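# Seat the light diffuser flat in its fitting

## Task

Place the diffuser panel so it lies flat inside the light fitting, with each of its two short edges tucked beneath the fitting's lips.

## Robot and tools

Robot: two UR7e-type arms, left_arm and right_arm, each carrying a Robotiq 140 parallel gripper whose two fingers can fold at a hinge. Parts held close to the fingertips (the outer quarter of the pads) are squeezed as commanded. Parts held deeper toward the palm can be pulled in, held loosely, squeezed harder than asked, or let go. Fingers pushed tip-first into a surface fold easily unless fully closed, so a following grip may fail.

Frames. The scene frame has its origin at table height midway between the nominal bases, +z up, +x out over the table, and left_arm on the +y side. Image left and right do not match these names. Each arm reports its gripper pose, velocities and targets in its own base frame. Fixed cameras and the table use the scene frame. Calibrated bases: left_arm at (+0.023, +0.518, +0.013) m, right_arm at (-0.022, -0.354, +0.013) m, both nearly unrotated. Gripper axes: fingers point along +z, open and close along y. end_effector_position is the point between the closed pads; fingertips stick out about 33 mm past it (about 9 mm when fully open). Reported poses can be a few centimetres off.

The 18-number row, used by execute_actions and move: a single flat list shared by both arms. Entries 1-6 are left_arm dx, dy, dz, rx, ry, rz; 7-9 are left_gripper position, force_limit, speed; 10-18 repeat the same nine for right_arm and right_gripper. All values lie in [-1, 1]. The six pose entries are an offset, not a pose: they are measured along the current Hand target's own axes, starting from the Hand target held when the action or move begins. 1.0 equals 0.6 m for dx-dz and 180 degrees for rx-rz, which form one rotation vector. Sending the same offset twice therefore moves twice. Six zeros re-command the existing Hand target. The controller clips commanded orientation to 32 degrees from the measured one each step.

Gripper numbers (absolute commands, not offsets): position +1 = open 140 mm, about -0.8 = pads touching, -1 = close until blocked. force_limit sets squeeze after a slow close (roughly 14 N at -1 up to 58 N at +1). speed sets finger speed, about 30 mm/s at -1 to 250 mm/s at +1; faster closes grip harder. Both start at +1. To leave a gripper unchanged, resend its previous three numbers, since 0 is itself a command.

Tools:
- execute_actions(actions, cameras): actions is a list of actions; each action is up to 15 rows of 18 numbers, one row per 1/30 s step. A short action repeats its final row. Every row counts from the action's starting Hand target. An empty list returns images and the scene number.
- move(target, speed, blend, stop_force, zero, blocking, cameras): straight-line motion to offsets given as one 18-number row or up to 15 rows (each row offset from the same starting Hand targets). speed is in m/s, 0.002 to 3.6, default 0.25 (turns up to twice that in rad/s). blend in metres rounds corners in a list. stop_force, 3 to 120 N, ends an arm's path when its wrist sensor feels that push; don't rely on it while the gripper rotates, and omit it when backing away from a contact. zero picks whether the sensor baseline is reset first. blocking=false returns early, not allowed with stop_force. The result adds a move: line such as done, off_target, moving, held or fault, plus limits like paced or held. The path does not avoid obstacles, the other arm or the arm's own base; steer around bases. The whole move stops after 10 s.
- wait(seconds 0-10), stop(), zoom_image(camera, region [x0,y0,x1,y1] pixels, at most 504 per side), zero_wrist_force(arm), read_manual(section), finished_scene(scene 1 or 2, irreversible).
Cameras: cam_high, cam_low, cam_far_left, cam_far_right, cam_left_wrist, cam_right_wrist, each 672x504.

Results: per-arm gripper position (m), quat_wxyz, velocities; Hand target (the last commanded pose after clipping, from which the next offsets count; the gripper may settle short of it and must be re-sent); joint positions and torques; Wrist force/torque in the gripper's axes plus the peak since last shown; object_status: 0 moving, 1 blocked while opening, 2 blocked while closing (grip confirmed), 3 reached position or pads met. position_measured is counts: 3 open, about 139 at 60 mm, 230 pads meeting. Joint velocities may read within noise.

Cautions: arms are stiff, so commanding even slightly past a firm contact can cause a fault stop. A torque fault (wrist joints 26.6 N m, others 142 N m) or roughly 150 N external force halts the arm for 10 s. Avoid fast impacts, hard presses, collisions between the arms or gripping the other arm's fingers. Never drop the diffuser, release it while moving, or let anything leave the table. Limit twisting loads on the gripper. Long stretched holds heat motors (MOTOR HOT from 70 °C, braking at 85 °C). Loose objects may occasionally be nudged. The fit must hold after the robot lets go.

Each tool is called after ">>>" by a JSON object that holds its "op" and its "data", one argument or row to a line.

## Session

>>> {"op": "execute_actions", "data": {
  "actions": []
}}

Scene clock: 0.00 s.
left_arm: end_effector_position=(+0.6030, -0.4147, +0.1871) position_measured=3 object_status=3 end_effector_quat_wxyz=(-0.011, +0.948, -0.067, +0.310) | right_arm: end_effector_position=(+0.4843, -0.0073, +0.1713) position_measured=3 object_status=3 end_effector_quat_wxyz=(-0.053, +0.604, -0.409, +0.682)
Joint positions: left_arm=[-1.001 -1.275 1.721 -2.412 -1.064 2.385] | right_arm=[0.058 -0.836 2.586 -4.815 -2.144 3.855]
Joint velocities: within noise
Joint torques (N m): no reading
Wrist force (N): no reading
Wrist torque (N m): no reading
Wrist force, peak (N): no reading
Hand target: left_arm +0.6030, -0.4147, +0.1871; -0.011, +0.948, -0.067, +0.310 | right_arm +0.4843, -0.0073, +0.1713; -0.053, +0.604, -0.409, +0.682
Tool commands: left_gripper/position=+1.0 left_gripper/force_limit=+1.0 left_gripper/speed=+1.0 right_gripper/position=+1.0 right_gripper/force_limit=+1.0 right_gripper/speed=+1.0

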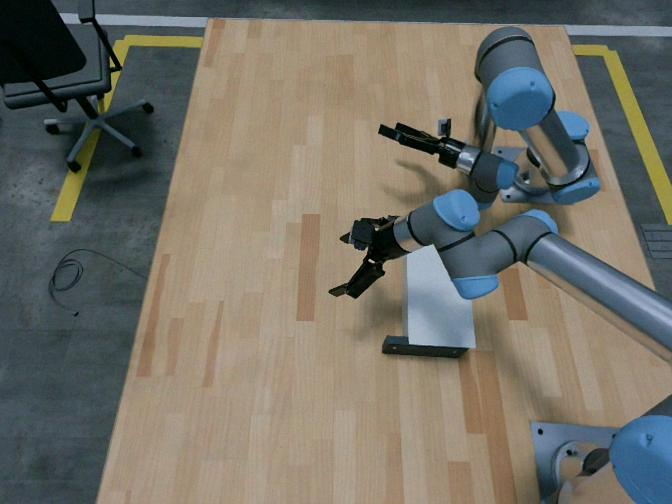

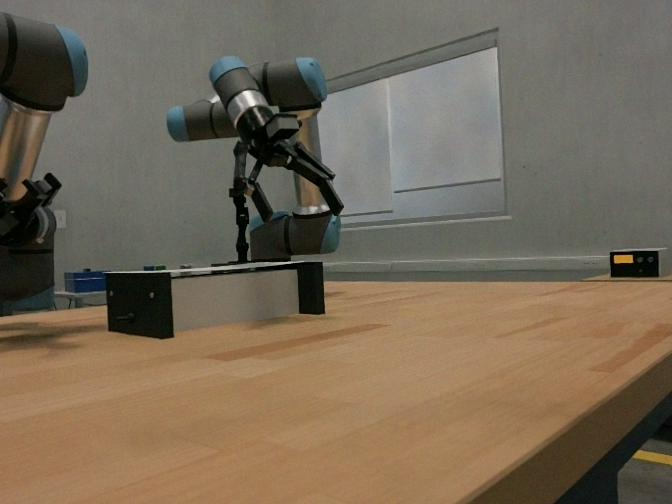

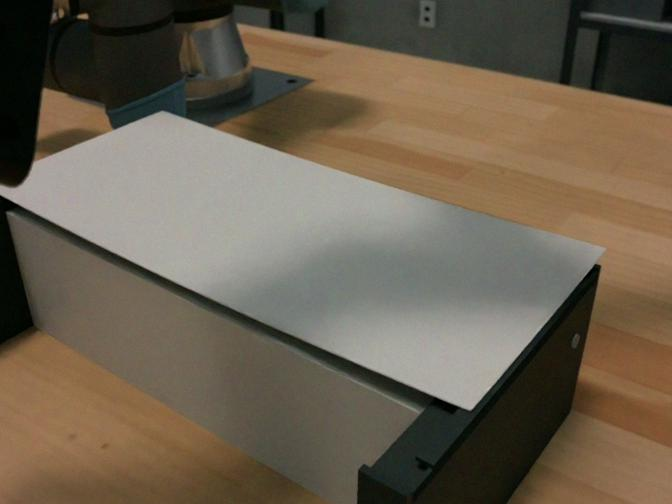

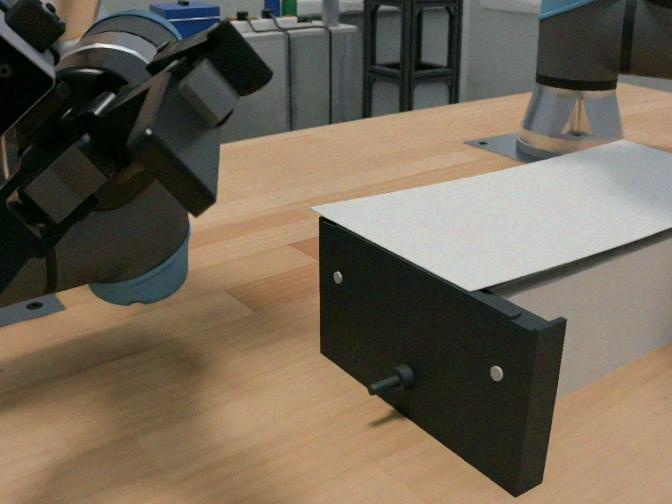

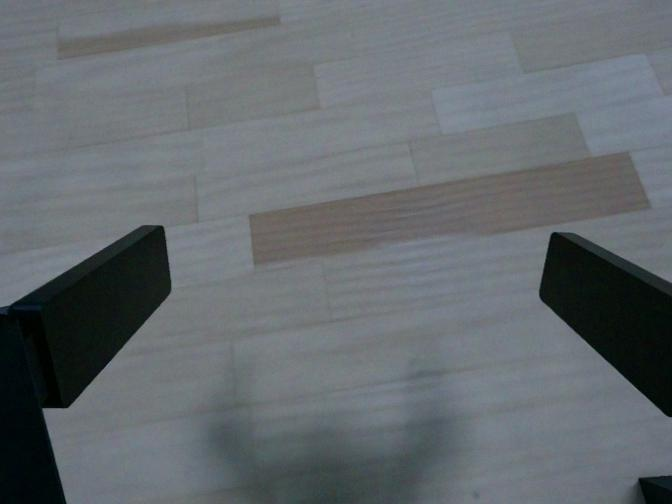

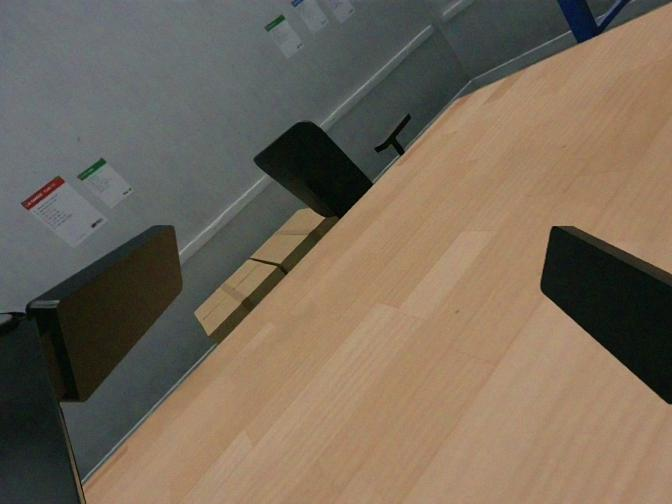

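>>> {"op": "zoom_image", "data": {
  "camera": "cam_far_left",
  "region": [340, 200, 640, 504]
}}

>>> {"op": "zoom_image", "data": {
  "camera": "cam_far_right",
  "region": [300, 130, 672, 504]
}}

>>> {"op": "zoom_image", "data": {
  "camera": "cam_high",
  "region": [330, 190, 530, 370]
}}

>>> {"op": "zoom_image", "data": {
  "camera": "cam_low",
  "region": [80, 220, 350, 360]
}}

>>> {"op": "zoom_image", "data": {
  "camera": "cam_far_left",
  "region": [0, 90, 340, 380]
}}

Scaled by 1.658 from the camera's 672x504 image, which has a finer 960x720 frame.

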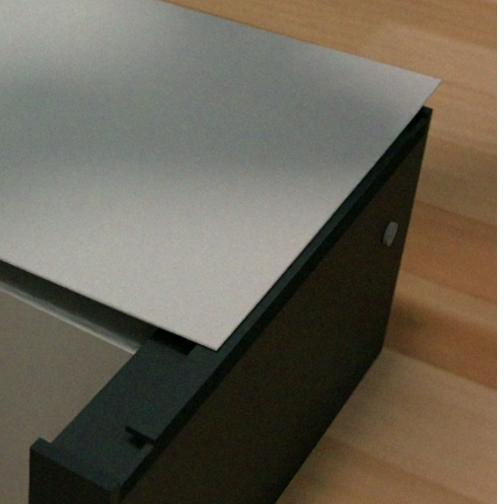

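Scaled by 1.348 from the camera's 672x504 image, which has a finer 960x720 frame.

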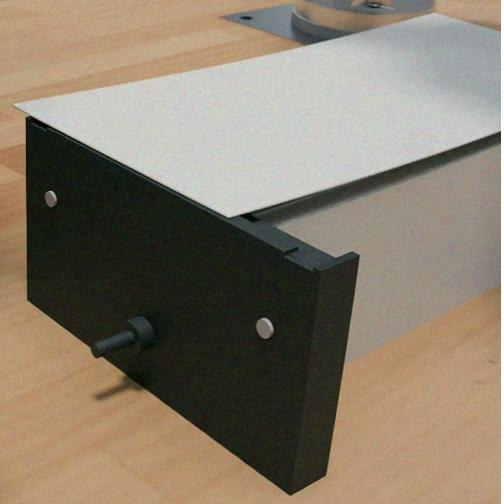

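Scaled by 2.520 from the camera's 672x504 image, which has a finer 960x720 frame.

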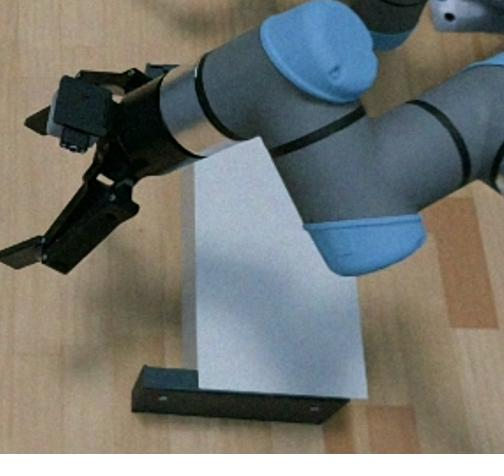

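Scaled by 1.867 from the camera's 672x504 image, which has a finer 960x720 frame.

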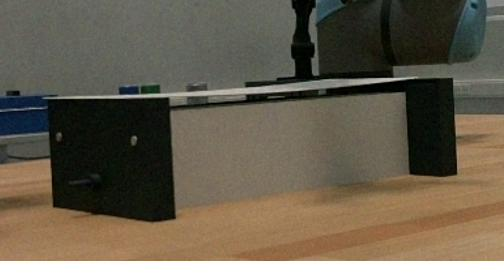

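Scaled by 1.482 from the camera's 672x504 image, which has a finer 960x720 frame.

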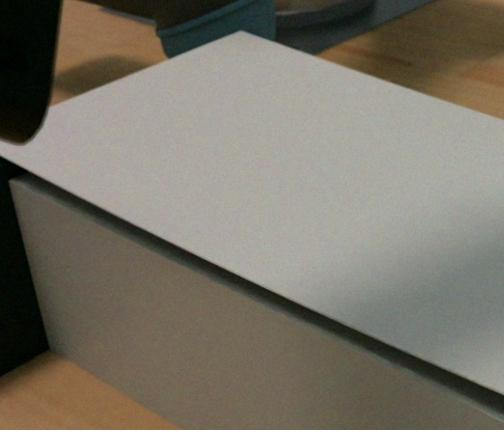

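>>> {"op": "move", "data": {
  "target": [-0.1872, -0.3192, -0.5643, 0.1546, -0.1658, -0.5249, 1, 1, 1, 0.2468, -0.2925, -0.2855, -0.3662, -0.3134, 0.0972, 1, 1, 1],
  "speed": 0.4,
  "cameras": ["all"]
}}

Scene clock: 13.43 s.
left_arm: end_effector_position=(+0.3368, -0.2026, +0.4063) position_measured=3 object_status=3 end_effector_quat_wxyz=(+0.001, +0.707, +0.707, +0.000) | right_arm: end_effector_position=(+0.3707, +0.1092, +0.4069) position_measured=3 object_status=3 end_effector_quat_wxyz=(+0.000, +0.707, -0.707, +0.000)
Joint positions: left_arm=[-0.888 -1.8 1.432 -1.204 -1.57 0.683] | right_arm=[-0.065 -1.813 1.44 -1.197 -1.571 4.646]
Joint torques (N m): left_arm=[-9.61 -10.32 -14.45 -2.38 -0.05 -1.02] | right_arm=[5.86 -11.69 -25.98 -1.18 0.79 1.37]
Wrist force (N): left_arm=[-0.9 -0.1 0.0] | right_arm=[-0.9 -2.0 0.7]
Wrist torque (N m): left_arm=[0.02 -0.06 -0.09] | right_arm=[-0.56 -0.05 0.07]
Wrist force, peak (N): left_arm=[0.1 0.6 1.6] | right_arm=[-1.0 -2.2 0.5]
Hand target: left_arm +0.3367, -0.2026, +0.4063; +0.000, +0.707, +0.707, +0.000 | right_arm +0.3706, +0.1092, +0.4070; +0.000, +0.707, -0.707, +0.000
Off the commanded pose: left_arm 0.000 m, 0 deg | right_arm 0.000 m, 0 deg.
move: done

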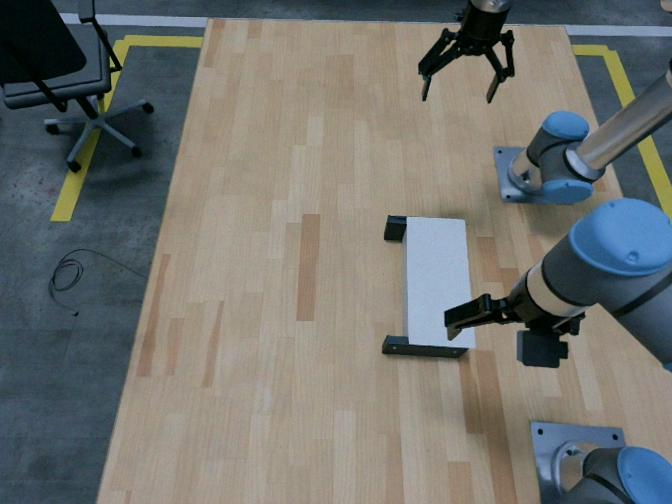

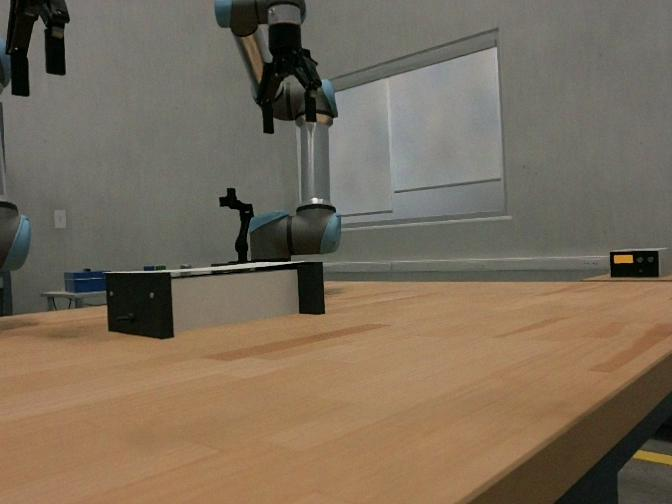

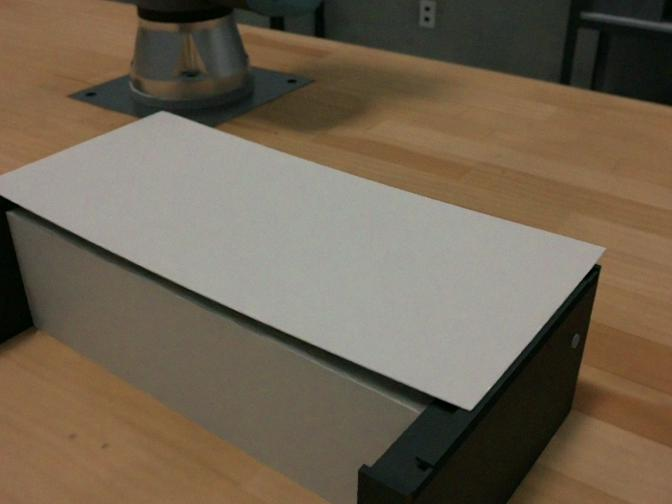

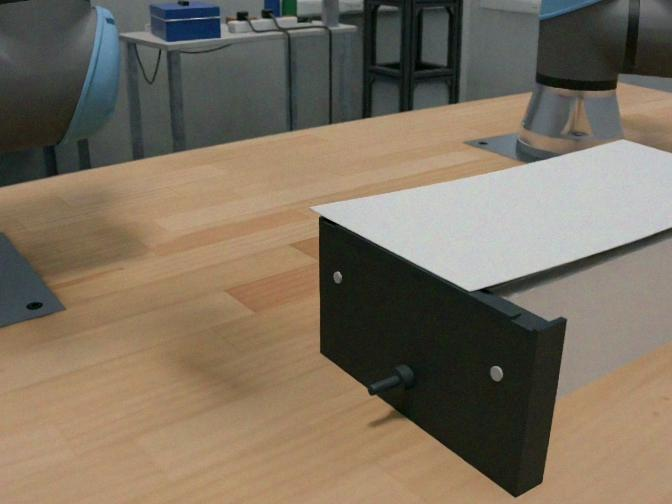

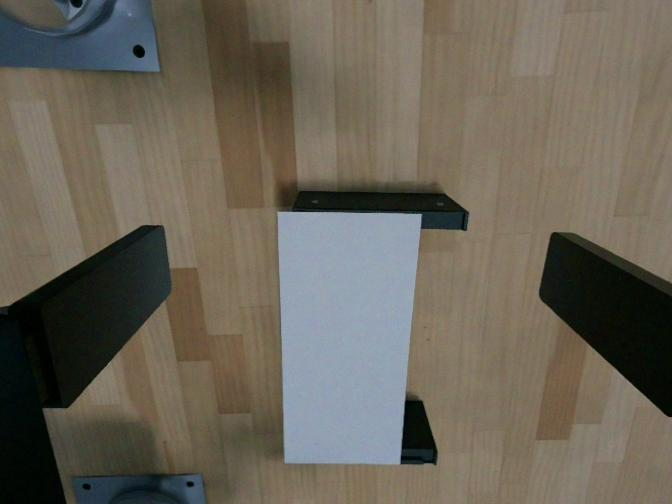

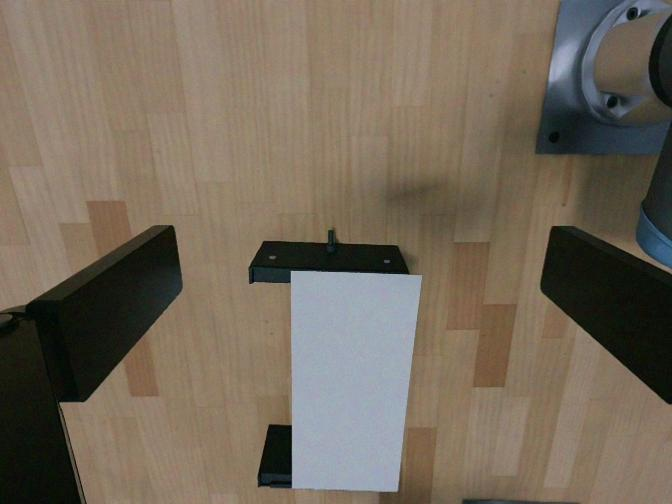

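>>> {"op": "zoom_image", "data": {
  "camera": "cam_left_wrist",
  "region": [260, 170, 490, 300]
}}

>>> {"op": "zoom_image", "data": {
  "camera": "cam_left_wrist",
  "region": [260, 380, 490, 504]
}}

>>> {"op": "zoom_image", "data": {
  "camera": "cam_right_wrist",
  "region": [230, 210, 450, 330]
}}

>>> {"op": "zoom_image", "data": {
  "camera": "cam_right_wrist",
  "region": [230, 390, 450, 504]
}}

>>> {"op": "zoom_image", "data": {
  "camera": "cam_far_left",
  "region": [340, 220, 640, 504]
}}

>>> {"op": "zoom_image", "data": {
  "camera": "cam_far_right",
  "region": [300, 180, 600, 400]
}}

>>> {"op": "zoom_image", "data": {
  "camera": "cam_low",
  "region": [90, 240, 340, 350]
}}

>>> {"op": "zoom_image", "data": {
  "camera": "cam_high",
  "region": [370, 200, 490, 370]
}}

Scaled by 2.191 from the camera's 672x504 image, which has a finer 960x720 frame.

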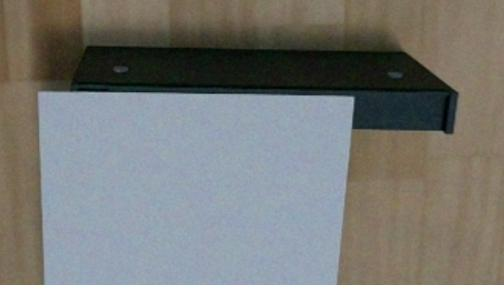

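Scaled by 2.191 from the camera's 672x504 image, which has a finer 960x720 frame.

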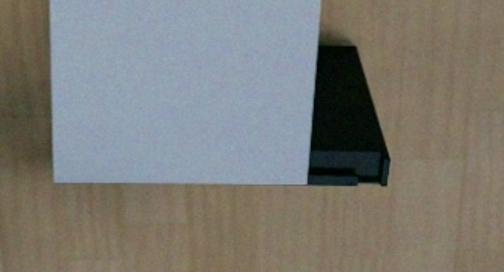

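Scaled by 2.291 from the camera's 672x504 image, which has a finer 960x720 frame.

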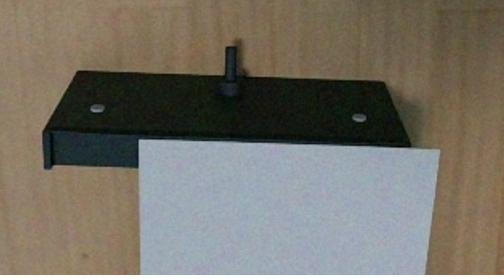

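Scaled by 2.291 from the camera's 672x504 image, which has a finer 960x720 frame.

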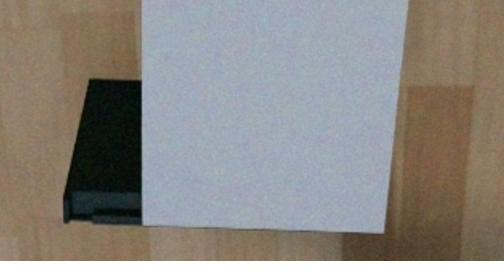

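Scaled by 1.680 from the camera's 672x504 image, which has a finer 960x720 frame.

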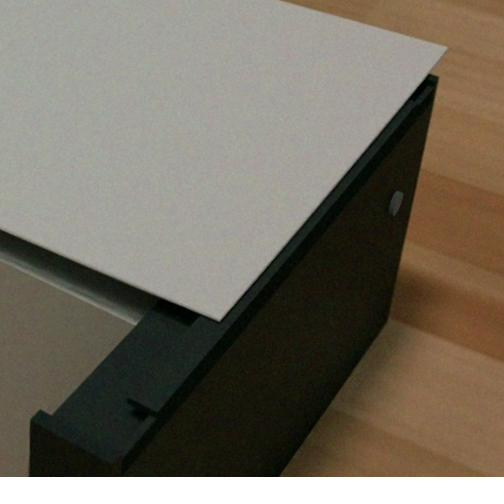

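Scaled by 1.680 from the camera's 672x504 image, which has a finer 960x720 frame.

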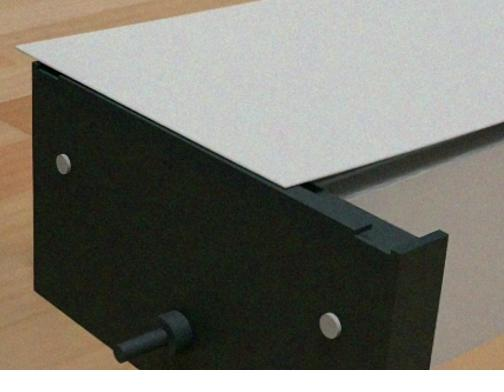

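Scaled by 2.016 from the camera's 672x504 image, which has a finer 960x720 frame.

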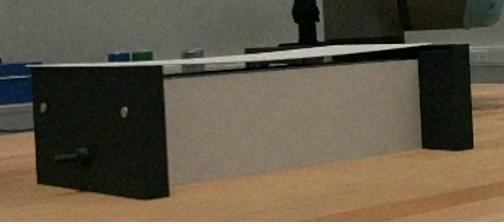

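Scaled by 2.965 from the camera's 672x504 image, which has a finer 960x720 frame.

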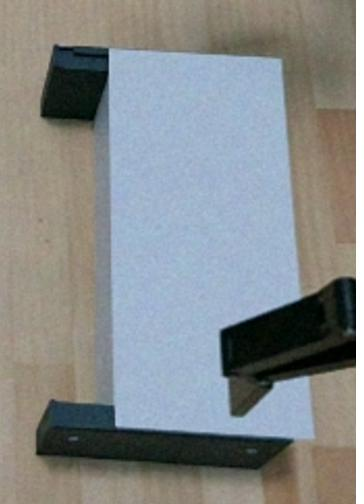

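>>> {"op": "move", "data": {
  "target": [-0.0303, 0.0680, 0.3655, 0, -0.1111, 0, 1, 1, 1, -0.1505, -0.0345, 0.3667, 0, -0.1111, 0, 1, 1, 1],
  "speed": 0.3,
  "cameras": ["cam_left_wrist", "cam_right_wrist"]
}}

>>> {"op": "zoom_image", "data": {
  "camera": "cam_left_wrist",
  "region": [180, 150, 540, 420]
}}

>>> {"op": "zoom_image", "data": {
  "camera": "cam_right_wrist",
  "region": [180, 150, 540, 420]
}}

Scene clock: 29.40 s.
left_arm: end_effector_position=(+0.3779, -0.2208, +0.1872) position_measured=3 object_status=3 end_effector_quat_wxyz=(+0.123, +0.697, +0.696, -0.122) end_effector_velocity=(+0.000, -0.001, +0.000) end_effector_angular_velocity=(-0.002, -0.003, -0.001) | right_arm: end_effector_position=(+0.3911, +0.1994, +0.1870) position_measured=3 object_status=3 end_effector_quat_wxyz=(-0.122, +0.697, -0.696, -0.123)
Joint positions: left_arm=[-0.639 -1.809 2.113 -2.089 -1.848 0.902] | right_arm=[-0.104 -1.811 2.048 -1.769 -1.224 4.601]
Joint velocities: left_arm=[-0.001 0 0.001 -0.005 0 0.001] | right_arm=[within noise]
Joint torques (N m): left_arm=[-3.83 -12.92 -17.17 -4.54 -1.11 -1.95] | right_arm=[8.98 -14.23 -13.55 -4.56 1.86 -0.77]
Wrist force (N): left_arm=[-1.1 0.4 0.2] | right_arm=[-0.8 -2.4 0.5]
Wrist torque (N m): left_arm=[0.15 -0.12 0.10] | right_arm=[-0.63 -0.16 0.04]
Wrist force, peak (N): left_arm=[0.9 1.1 3.2] | right_arm=[-0.2 -2.7 4.0]
Hand target: left_arm +0.3778, -0.2208, +0.1870; +0.123, +0.697, +0.696, -0.122 | right_arm +0.3911, +0.1995, +0.1869; -0.122, +0.697, -0.696, -0.123
Off the commanded pose: left_arm 0.000 m, 0 deg | right_arm 0.000 m, 0 deg.
move: done
Images, in order (width x height): cam_left_wrist 672x504, cam_right_wrist 672x504.

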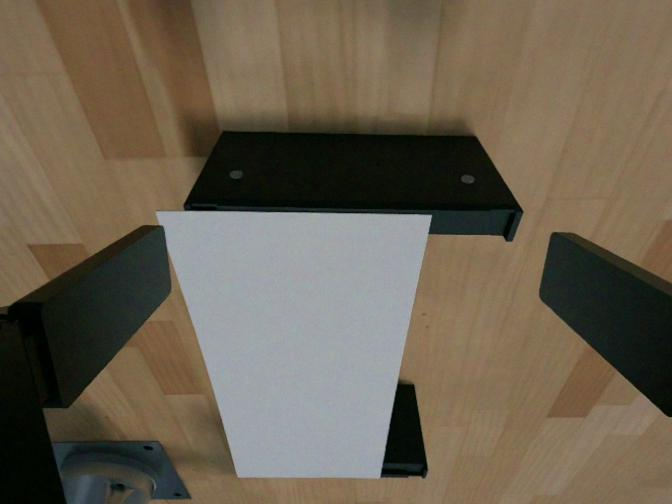

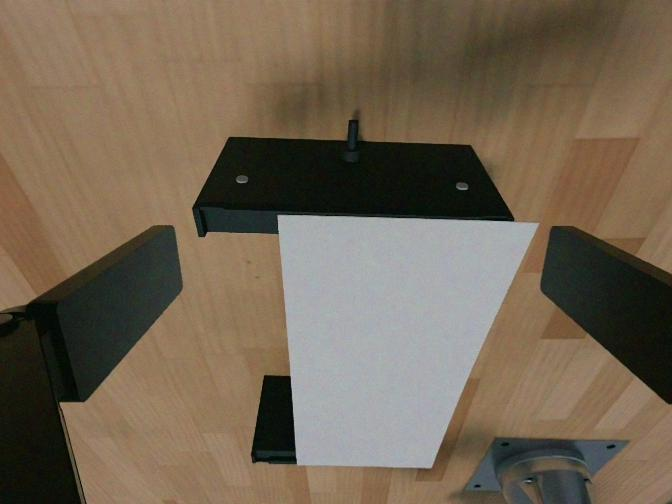

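Scaled by 1.400 from the camera's 672x504 image, which has a finer 960x720 frame.

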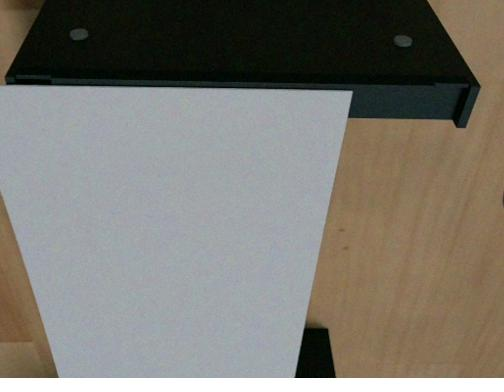

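Scaled by 1.400 from the camera's 672x504 image, which has a finer 960x720 frame.

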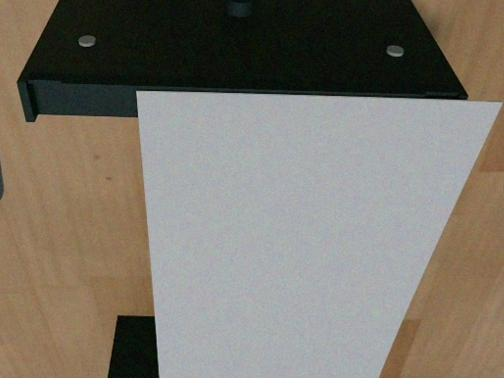

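>>> {"op": "zoom_image", "data": {
  "camera": "cam_left_wrist",
  "region": [400, 170, 540, 260]
}}

>>> {"op": "zoom_image", "data": {
  "camera": "cam_left_wrist",
  "region": [150, 170, 290, 260]
}}

>>> {"op": "zoom_image", "data": {
  "camera": "cam_right_wrist",
  "region": [180, 180, 320, 270]
}}

>>> {"op": "zoom_image", "data": {
  "camera": "cam_right_wrist",
  "region": [420, 170, 560, 260]
}}

>>> {"op": "zoom_image", "data": {
  "camera": "cam_left_wrist",
  "region": [340, 370, 460, 490]
}}

>>> {"op": "zoom_image", "data": {
  "camera": "cam_right_wrist",
  "region": [230, 360, 350, 480]
}}

Scaled by 3.600 from the camera's 672x504 image, which has a finer 960x720 frame.

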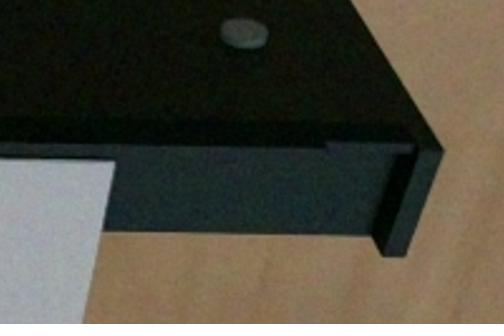

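Scaled by 3.600 from the camera's 672x504 image, which has a finer 960x720 frame.

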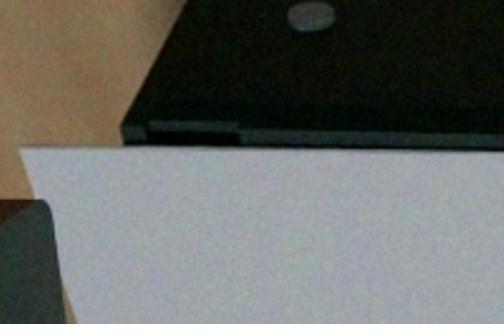

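Scaled by 3.600 from the camera's 672x504 image, which has a finer 960x720 frame.

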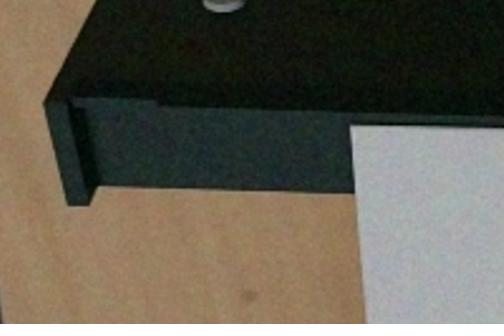

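Scaled by 3.600 from the camera's 672x504 image, which has a finer 960x720 frame.

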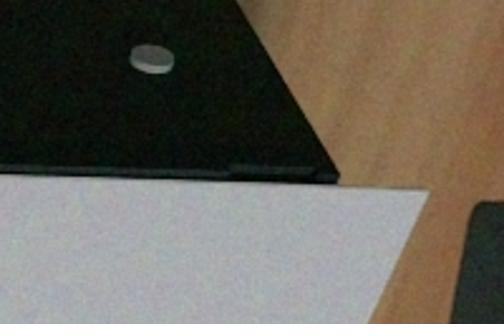

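Scaled by 4.200 from the camera's 672x504 image, which has a finer 960x720 frame.

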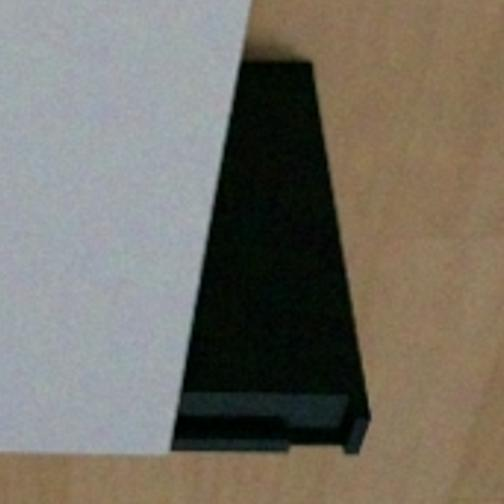

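Scaled by 4.200 from the camera's 672x504 image, which has a finer 960x720 frame.

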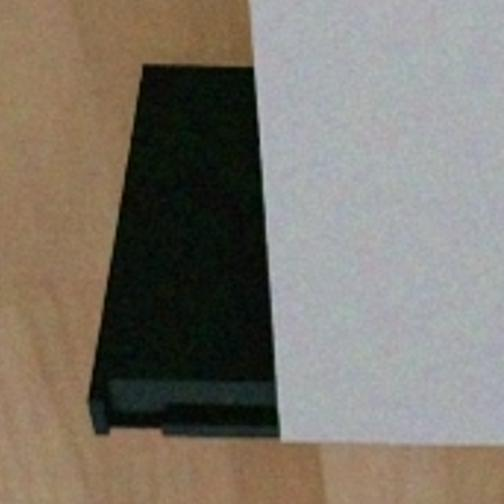

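>>> {"op": "move", "data": {
  "target": [0.1025, 0, -0.3033, 0, 0, 0, 1, 1, 1, -0.5537, -0.1385, 0.2634, 0, -0.0444, 0, 1, 1, 1],
  "speed": 0.3,
  "cameras": ["cam_right_wrist", "cam_high"]
}}

>>> {"op": "zoom_image", "data": {
  "camera": "cam_right_wrist",
  "region": [180, 150, 540, 420]
}}

Scene clock: 42.77 s.
left_arm: end_effector_position=(+0.3777, -0.1008, +0.3370) position_measured=3 object_status=3 end_effector_quat_wxyz=(+0.123, +0.697, +0.696, -0.123) | right_arm: end_effector_position=(+0.4738, +0.5657, +0.1519) position_measured=3 object_status=3 end_effector_quat_wxyz=(-0.171, +0.686, -0.686, -0.171)
Joint positions: left_arm=[-0.346 -1.893 1.762 -1.563 -1.898 1.205] | right_arm=[0.513 -1.18 1.583 -2.228 -1.149 5.279]
Joint torques (N m): left_arm=[-6.29 -17.67 -22.84 -1.97 1.12 -1.38] | right_arm=[4.4 -32.59 -25.29 -3.2 0.01 0.95]
Wrist force (N): left_arm=[-1.3 0.4 0.0] | right_arm=[-0.7 -2.3 0.2]
Wrist torque (N m): left_arm=[0.15 -0.06 0.10] | right_arm=[-0.59 -0.24 0.17]
Wrist force, peak (N): left_arm=[-1.7 0.6 1.7] | right_arm=[-3.6 -2.8 2.4]
Hand target: left_arm +0.3777, -0.1008, +0.3370; +0.123, +0.697, +0.696, -0.122 | right_arm +0.4738, +0.5658, +0.1519; -0.171, +0.686, -0.686, -0.171
Off the commanded pose: left_arm 0.000 m, 0 deg | right_arm 0.000 m, 0 deg.
move: done
Images, in order (width x height): cam_high 672x504, cam_right_wrist 672x504.

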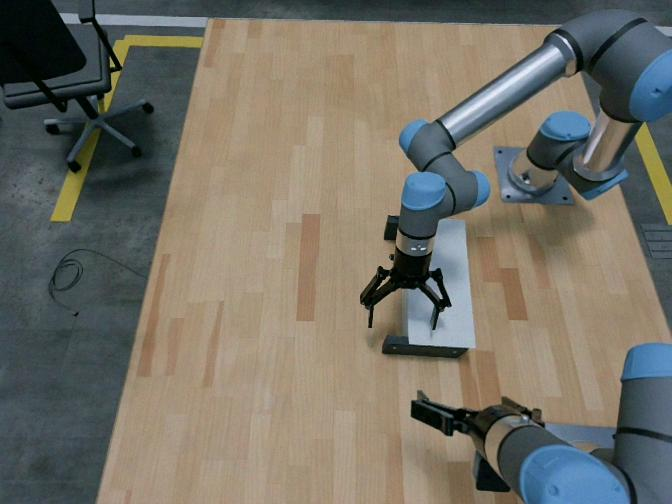

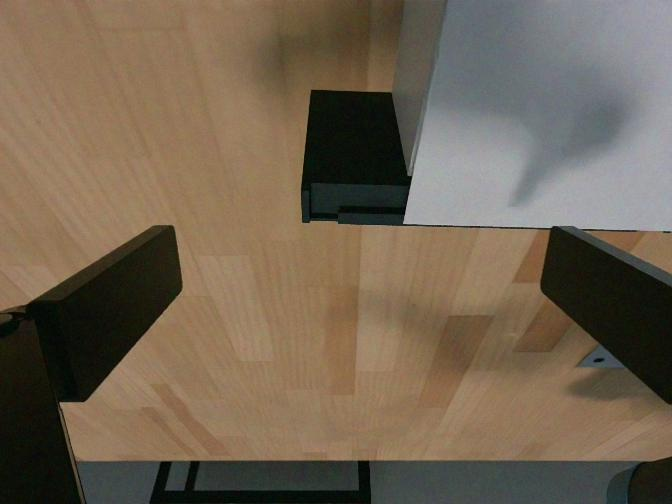

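Scaled by 1.400 from the camera's 672x504 image, which has a finer 960x720 frame.

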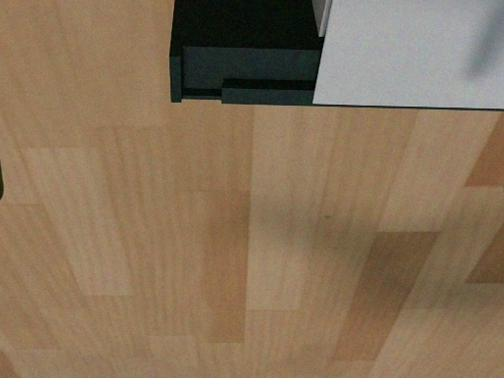

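>>> {"op": "zoom_image", "data": {
  "camera": "cam_right_wrist",
  "region": [290, 80, 430, 240]
}}

>>> {"op": "zoom_image", "data": {
  "camera": "cam_right_wrist",
  "region": [295, 165, 425, 235]
}}

Scaled by 3.150 from the camera's 672x504 image, which has a finer 960x720 frame.

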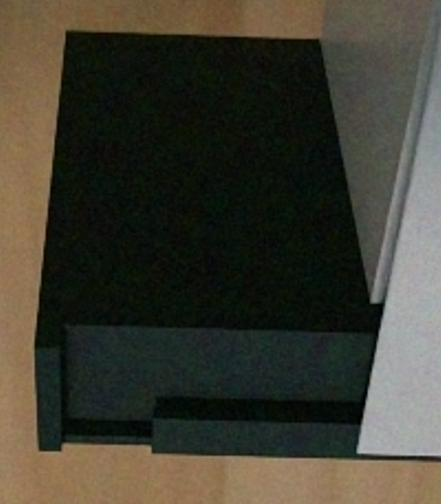

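Scaled by 3.877 from the camera's 672x504 image, which has a finer 960x720 frame.

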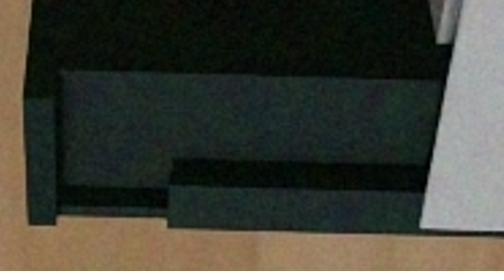

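>>> {"op": "move", "data": {
  "target": [-0.3310, -0.3067, 0.3512, -0.3021, 0.1024, 0.0533, 1, 1, 1, 0.5997, 0.0877, -0.6682, 0, 0, 0, 1, 1, 1],
  "speed": 0.3,
  "cameras": ["cam_left_wrist", "cam_high", "cam_far_left", "cam_far_right"]
}}

Scene clock: 61.40 s.
left_arm: end_effector_position=(+0.1937, -0.3594, +0.2068) position_measured=3 object_status=3 end_effector_quat_wxyz=(+0.327, +0.627, +0.627, +0.326) | right_arm: end_effector_position=(+0.4219, +0.0599, +0.3372) position_measured=3 object_status=3 end_effector_quat_wxyz=(-0.171, +0.686, -0.686, -0.171)
Joint positions: left_arm=[-2.114 -1.837 2.17 -1.268 -0.793 -0.811] | right_arm=[-0.516 -1.748 1.603 -1.17 -1.151 4.141]
Joint torques (N m): left_arm=[1.31 -2.34 -12.86 -1.8 -0.25 -1.8] | right_arm=[-7.72 -23.51 -18.65 -1.2 1.57 -1.45]
Wrist force (N): left_arm=[-0.6 2.7 -0.5] | right_arm=[-0.5 -2.4 0.3]
Wrist torque (N m): left_arm=[0.25 0.05 -0.48] | right_arm=[-0.58 -0.28 0.09]
Wrist force, peak (N): left_arm=[-0.6 3.5 -0.6] | right_arm=[-3.3 -1.9 3.4]
Hand target: left_arm +0.1937, -0.3594, +0.2067; +0.327, +0.627, +0.627, +0.326 | right_arm +0.4218, +0.0599, +0.3372; -0.171, +0.686, -0.686, -0.171
Off the commanded pose: left_arm 0.000 m, 0 deg | right_arm 0.000 m, 0 deg.
move: done
Images, in order (width x height): cam_high 672x504, cam_far_left 672x504, cam_far_right 672x504, cam_left_wrist 672x504.

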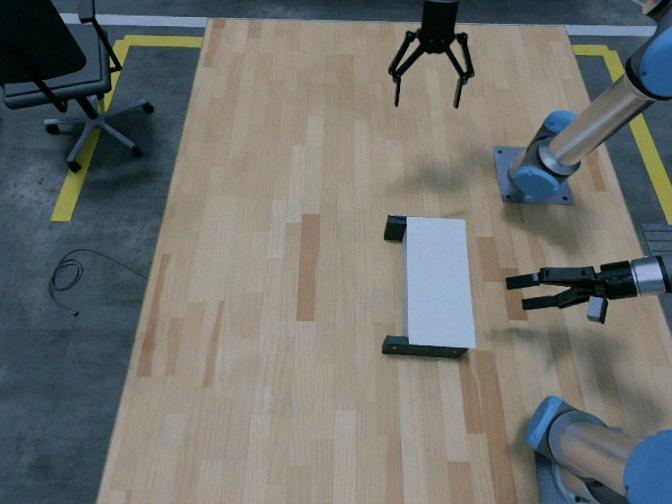

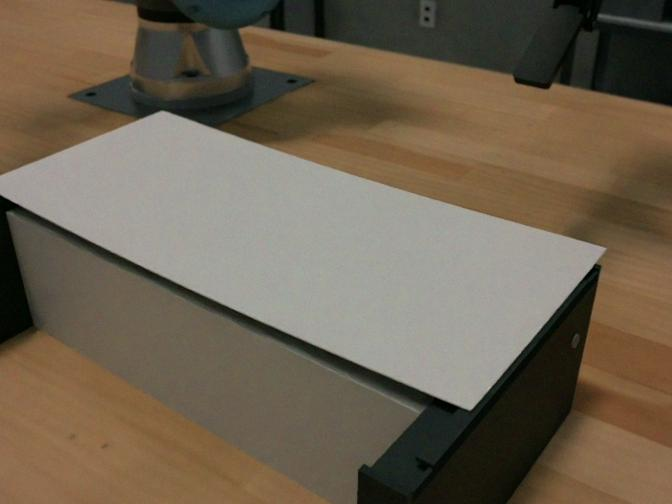

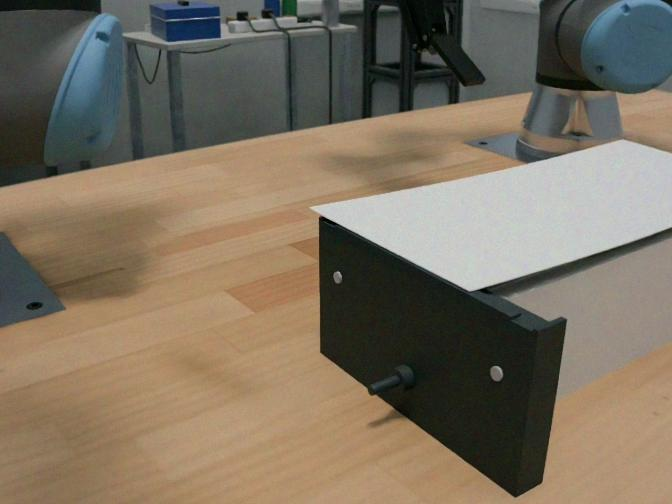

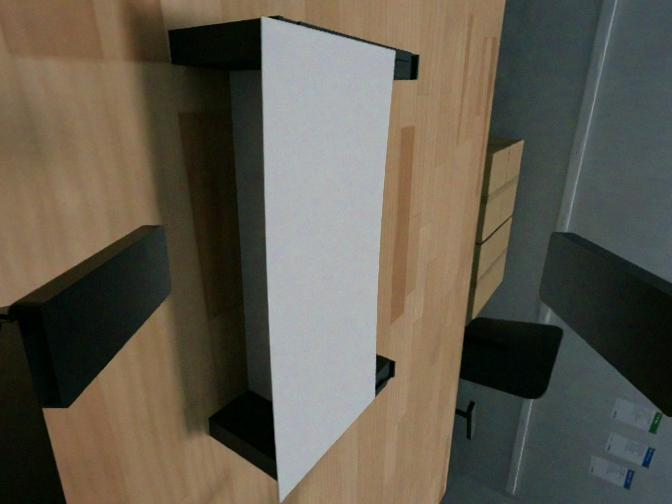

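>>> {"op": "move", "data": {
  "target": [0.0825, -0.1110, 0.0642, -0.1944, 0, 0, -0.3, 0, -0.5, 0, 0, 0, 0, 0, 0, 1, 1, 1],
  "speed": 0.25,
  "cameras": ["all"]
}}

Scene clock: 72.30 s.
left_arm: end_effector_position=(+0.1871, -0.3099, +0.1301) position_measured=167 object_status=3 end_effector_quat_wxyz=(+0.500, +0.500, +0.500, +0.500) | right_arm: end_effector_position=(+0.4218, +0.0599, +0.3372) position_measured=3 object_status=3 end_effector_quat_wxyz=(-0.171, +0.686, -0.686, -0.171)
Joint positions: left_arm=[-2.363 -1.299 2.359 -1.06 -0.791 -1.571] | right_arm=[-0.516 -1.748 1.603 -1.169 -1.151 4.141]
Joint torques (N m): left_arm=[10.84 -12.19 -23.21 3.07 2.02 -1.11] | right_arm=[-8.64 -22.71 -37.17 0.07 0.3 -1.51]
Wrist force (N): left_arm=[-0.3 4.4 -0.5] | right_arm=[-0.8 -2.5 0.6]
Wrist torque (N m): left_arm=[0.49 0.26 -0.60] | right_arm=[-0.59 -0.23 0.11]
Wrist force, peak (N): left_arm=[-1.2 4.5 -0.8] | right_arm=[-0.9 -2.7 0.3]
Hand target: left_arm +0.1871, -0.3099, +0.1301; +0.500, +0.500, +0.500, +0.500 | right_arm +0.4218, +0.0599, +0.3372; -0.171, +0.686, -0.686, -0.171
Off the commanded pose: left_arm 0.000 m, 0 deg | right_arm 0.000 m, 0 deg.
move: done

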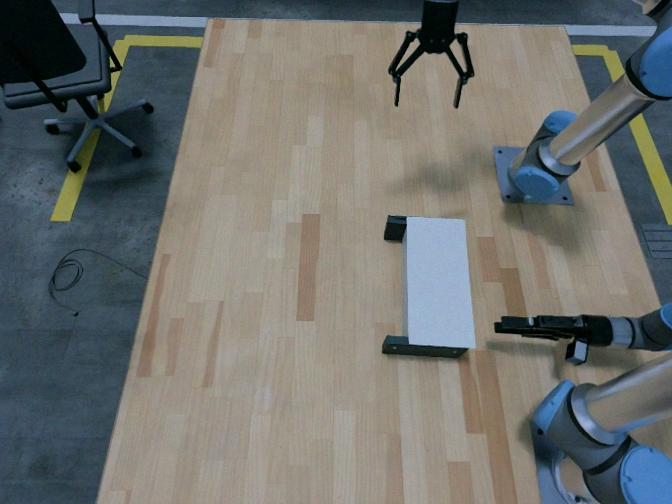

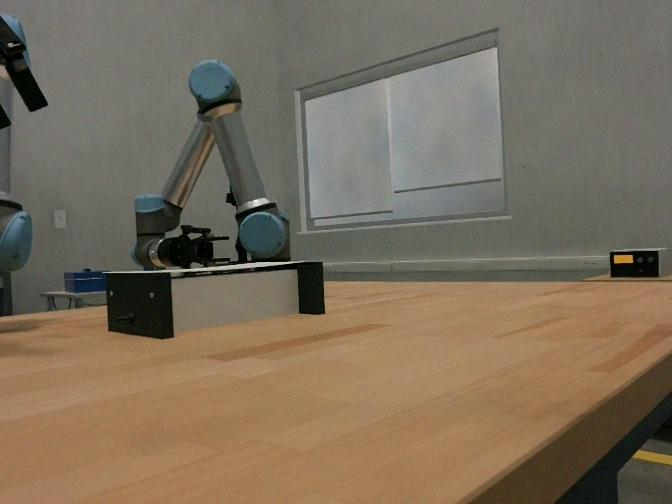

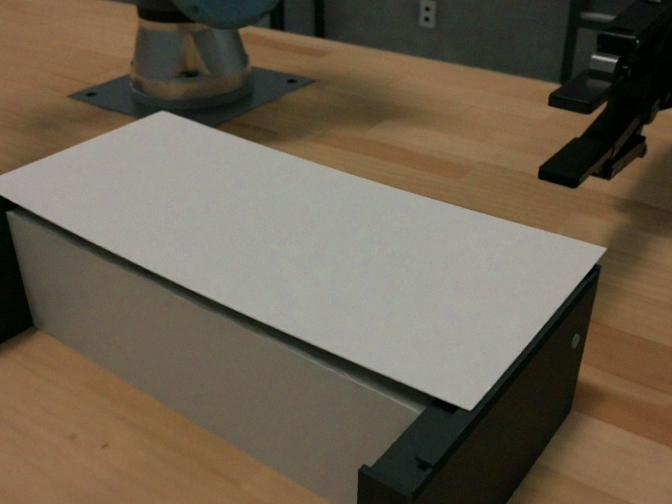

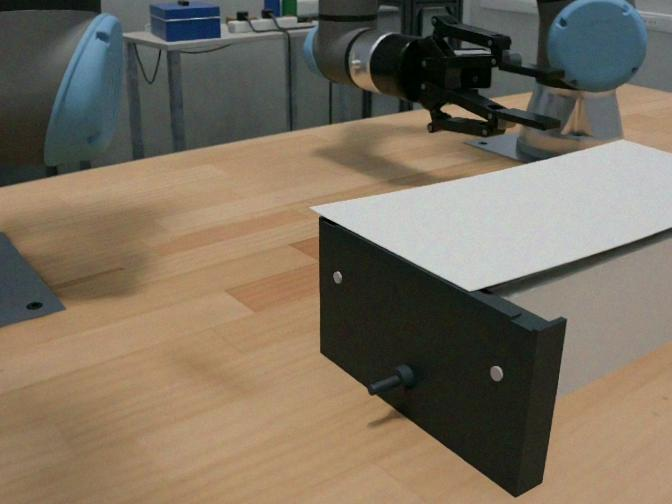

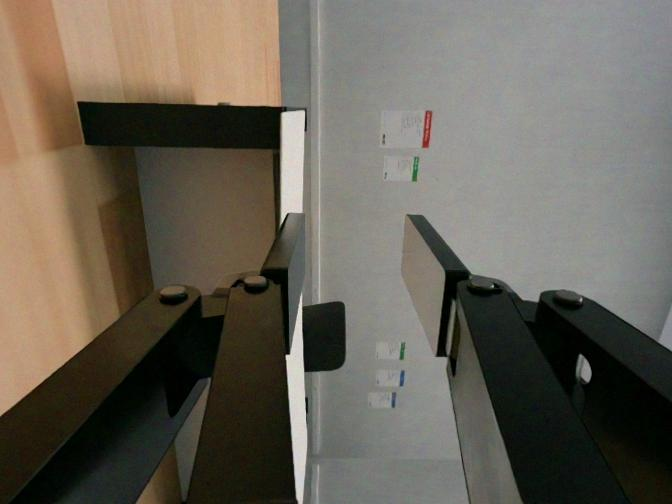

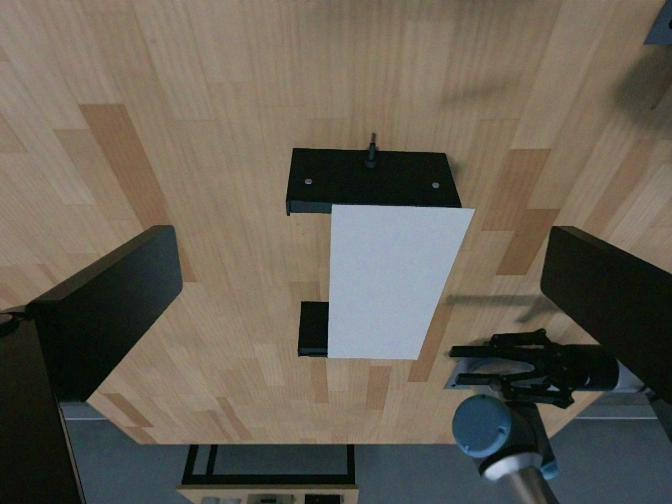

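>>> {"op": "zoom_image", "data": {
  "camera": "cam_left_wrist",
  "region": [230, 80, 350, 230]
}}

>>> {"op": "zoom_image", "data": {
  "camera": "cam_left_wrist",
  "region": [230, 300, 390, 504]
}}

Scaled by 3.360 from the camera's 672x504 image, which has a finer 960x720 frame.

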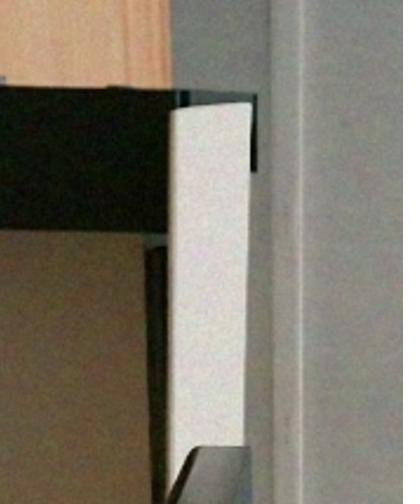

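Scaled by 2.471 from the camera's 672x504 image, which has a finer 960x720 frame.

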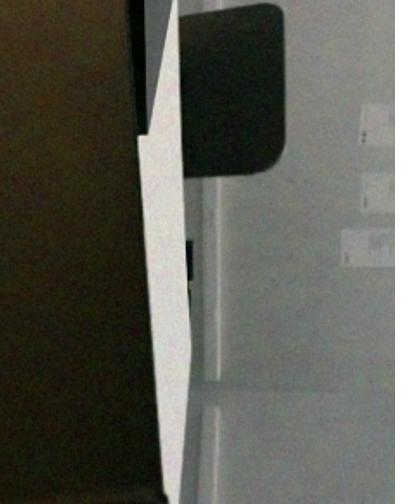

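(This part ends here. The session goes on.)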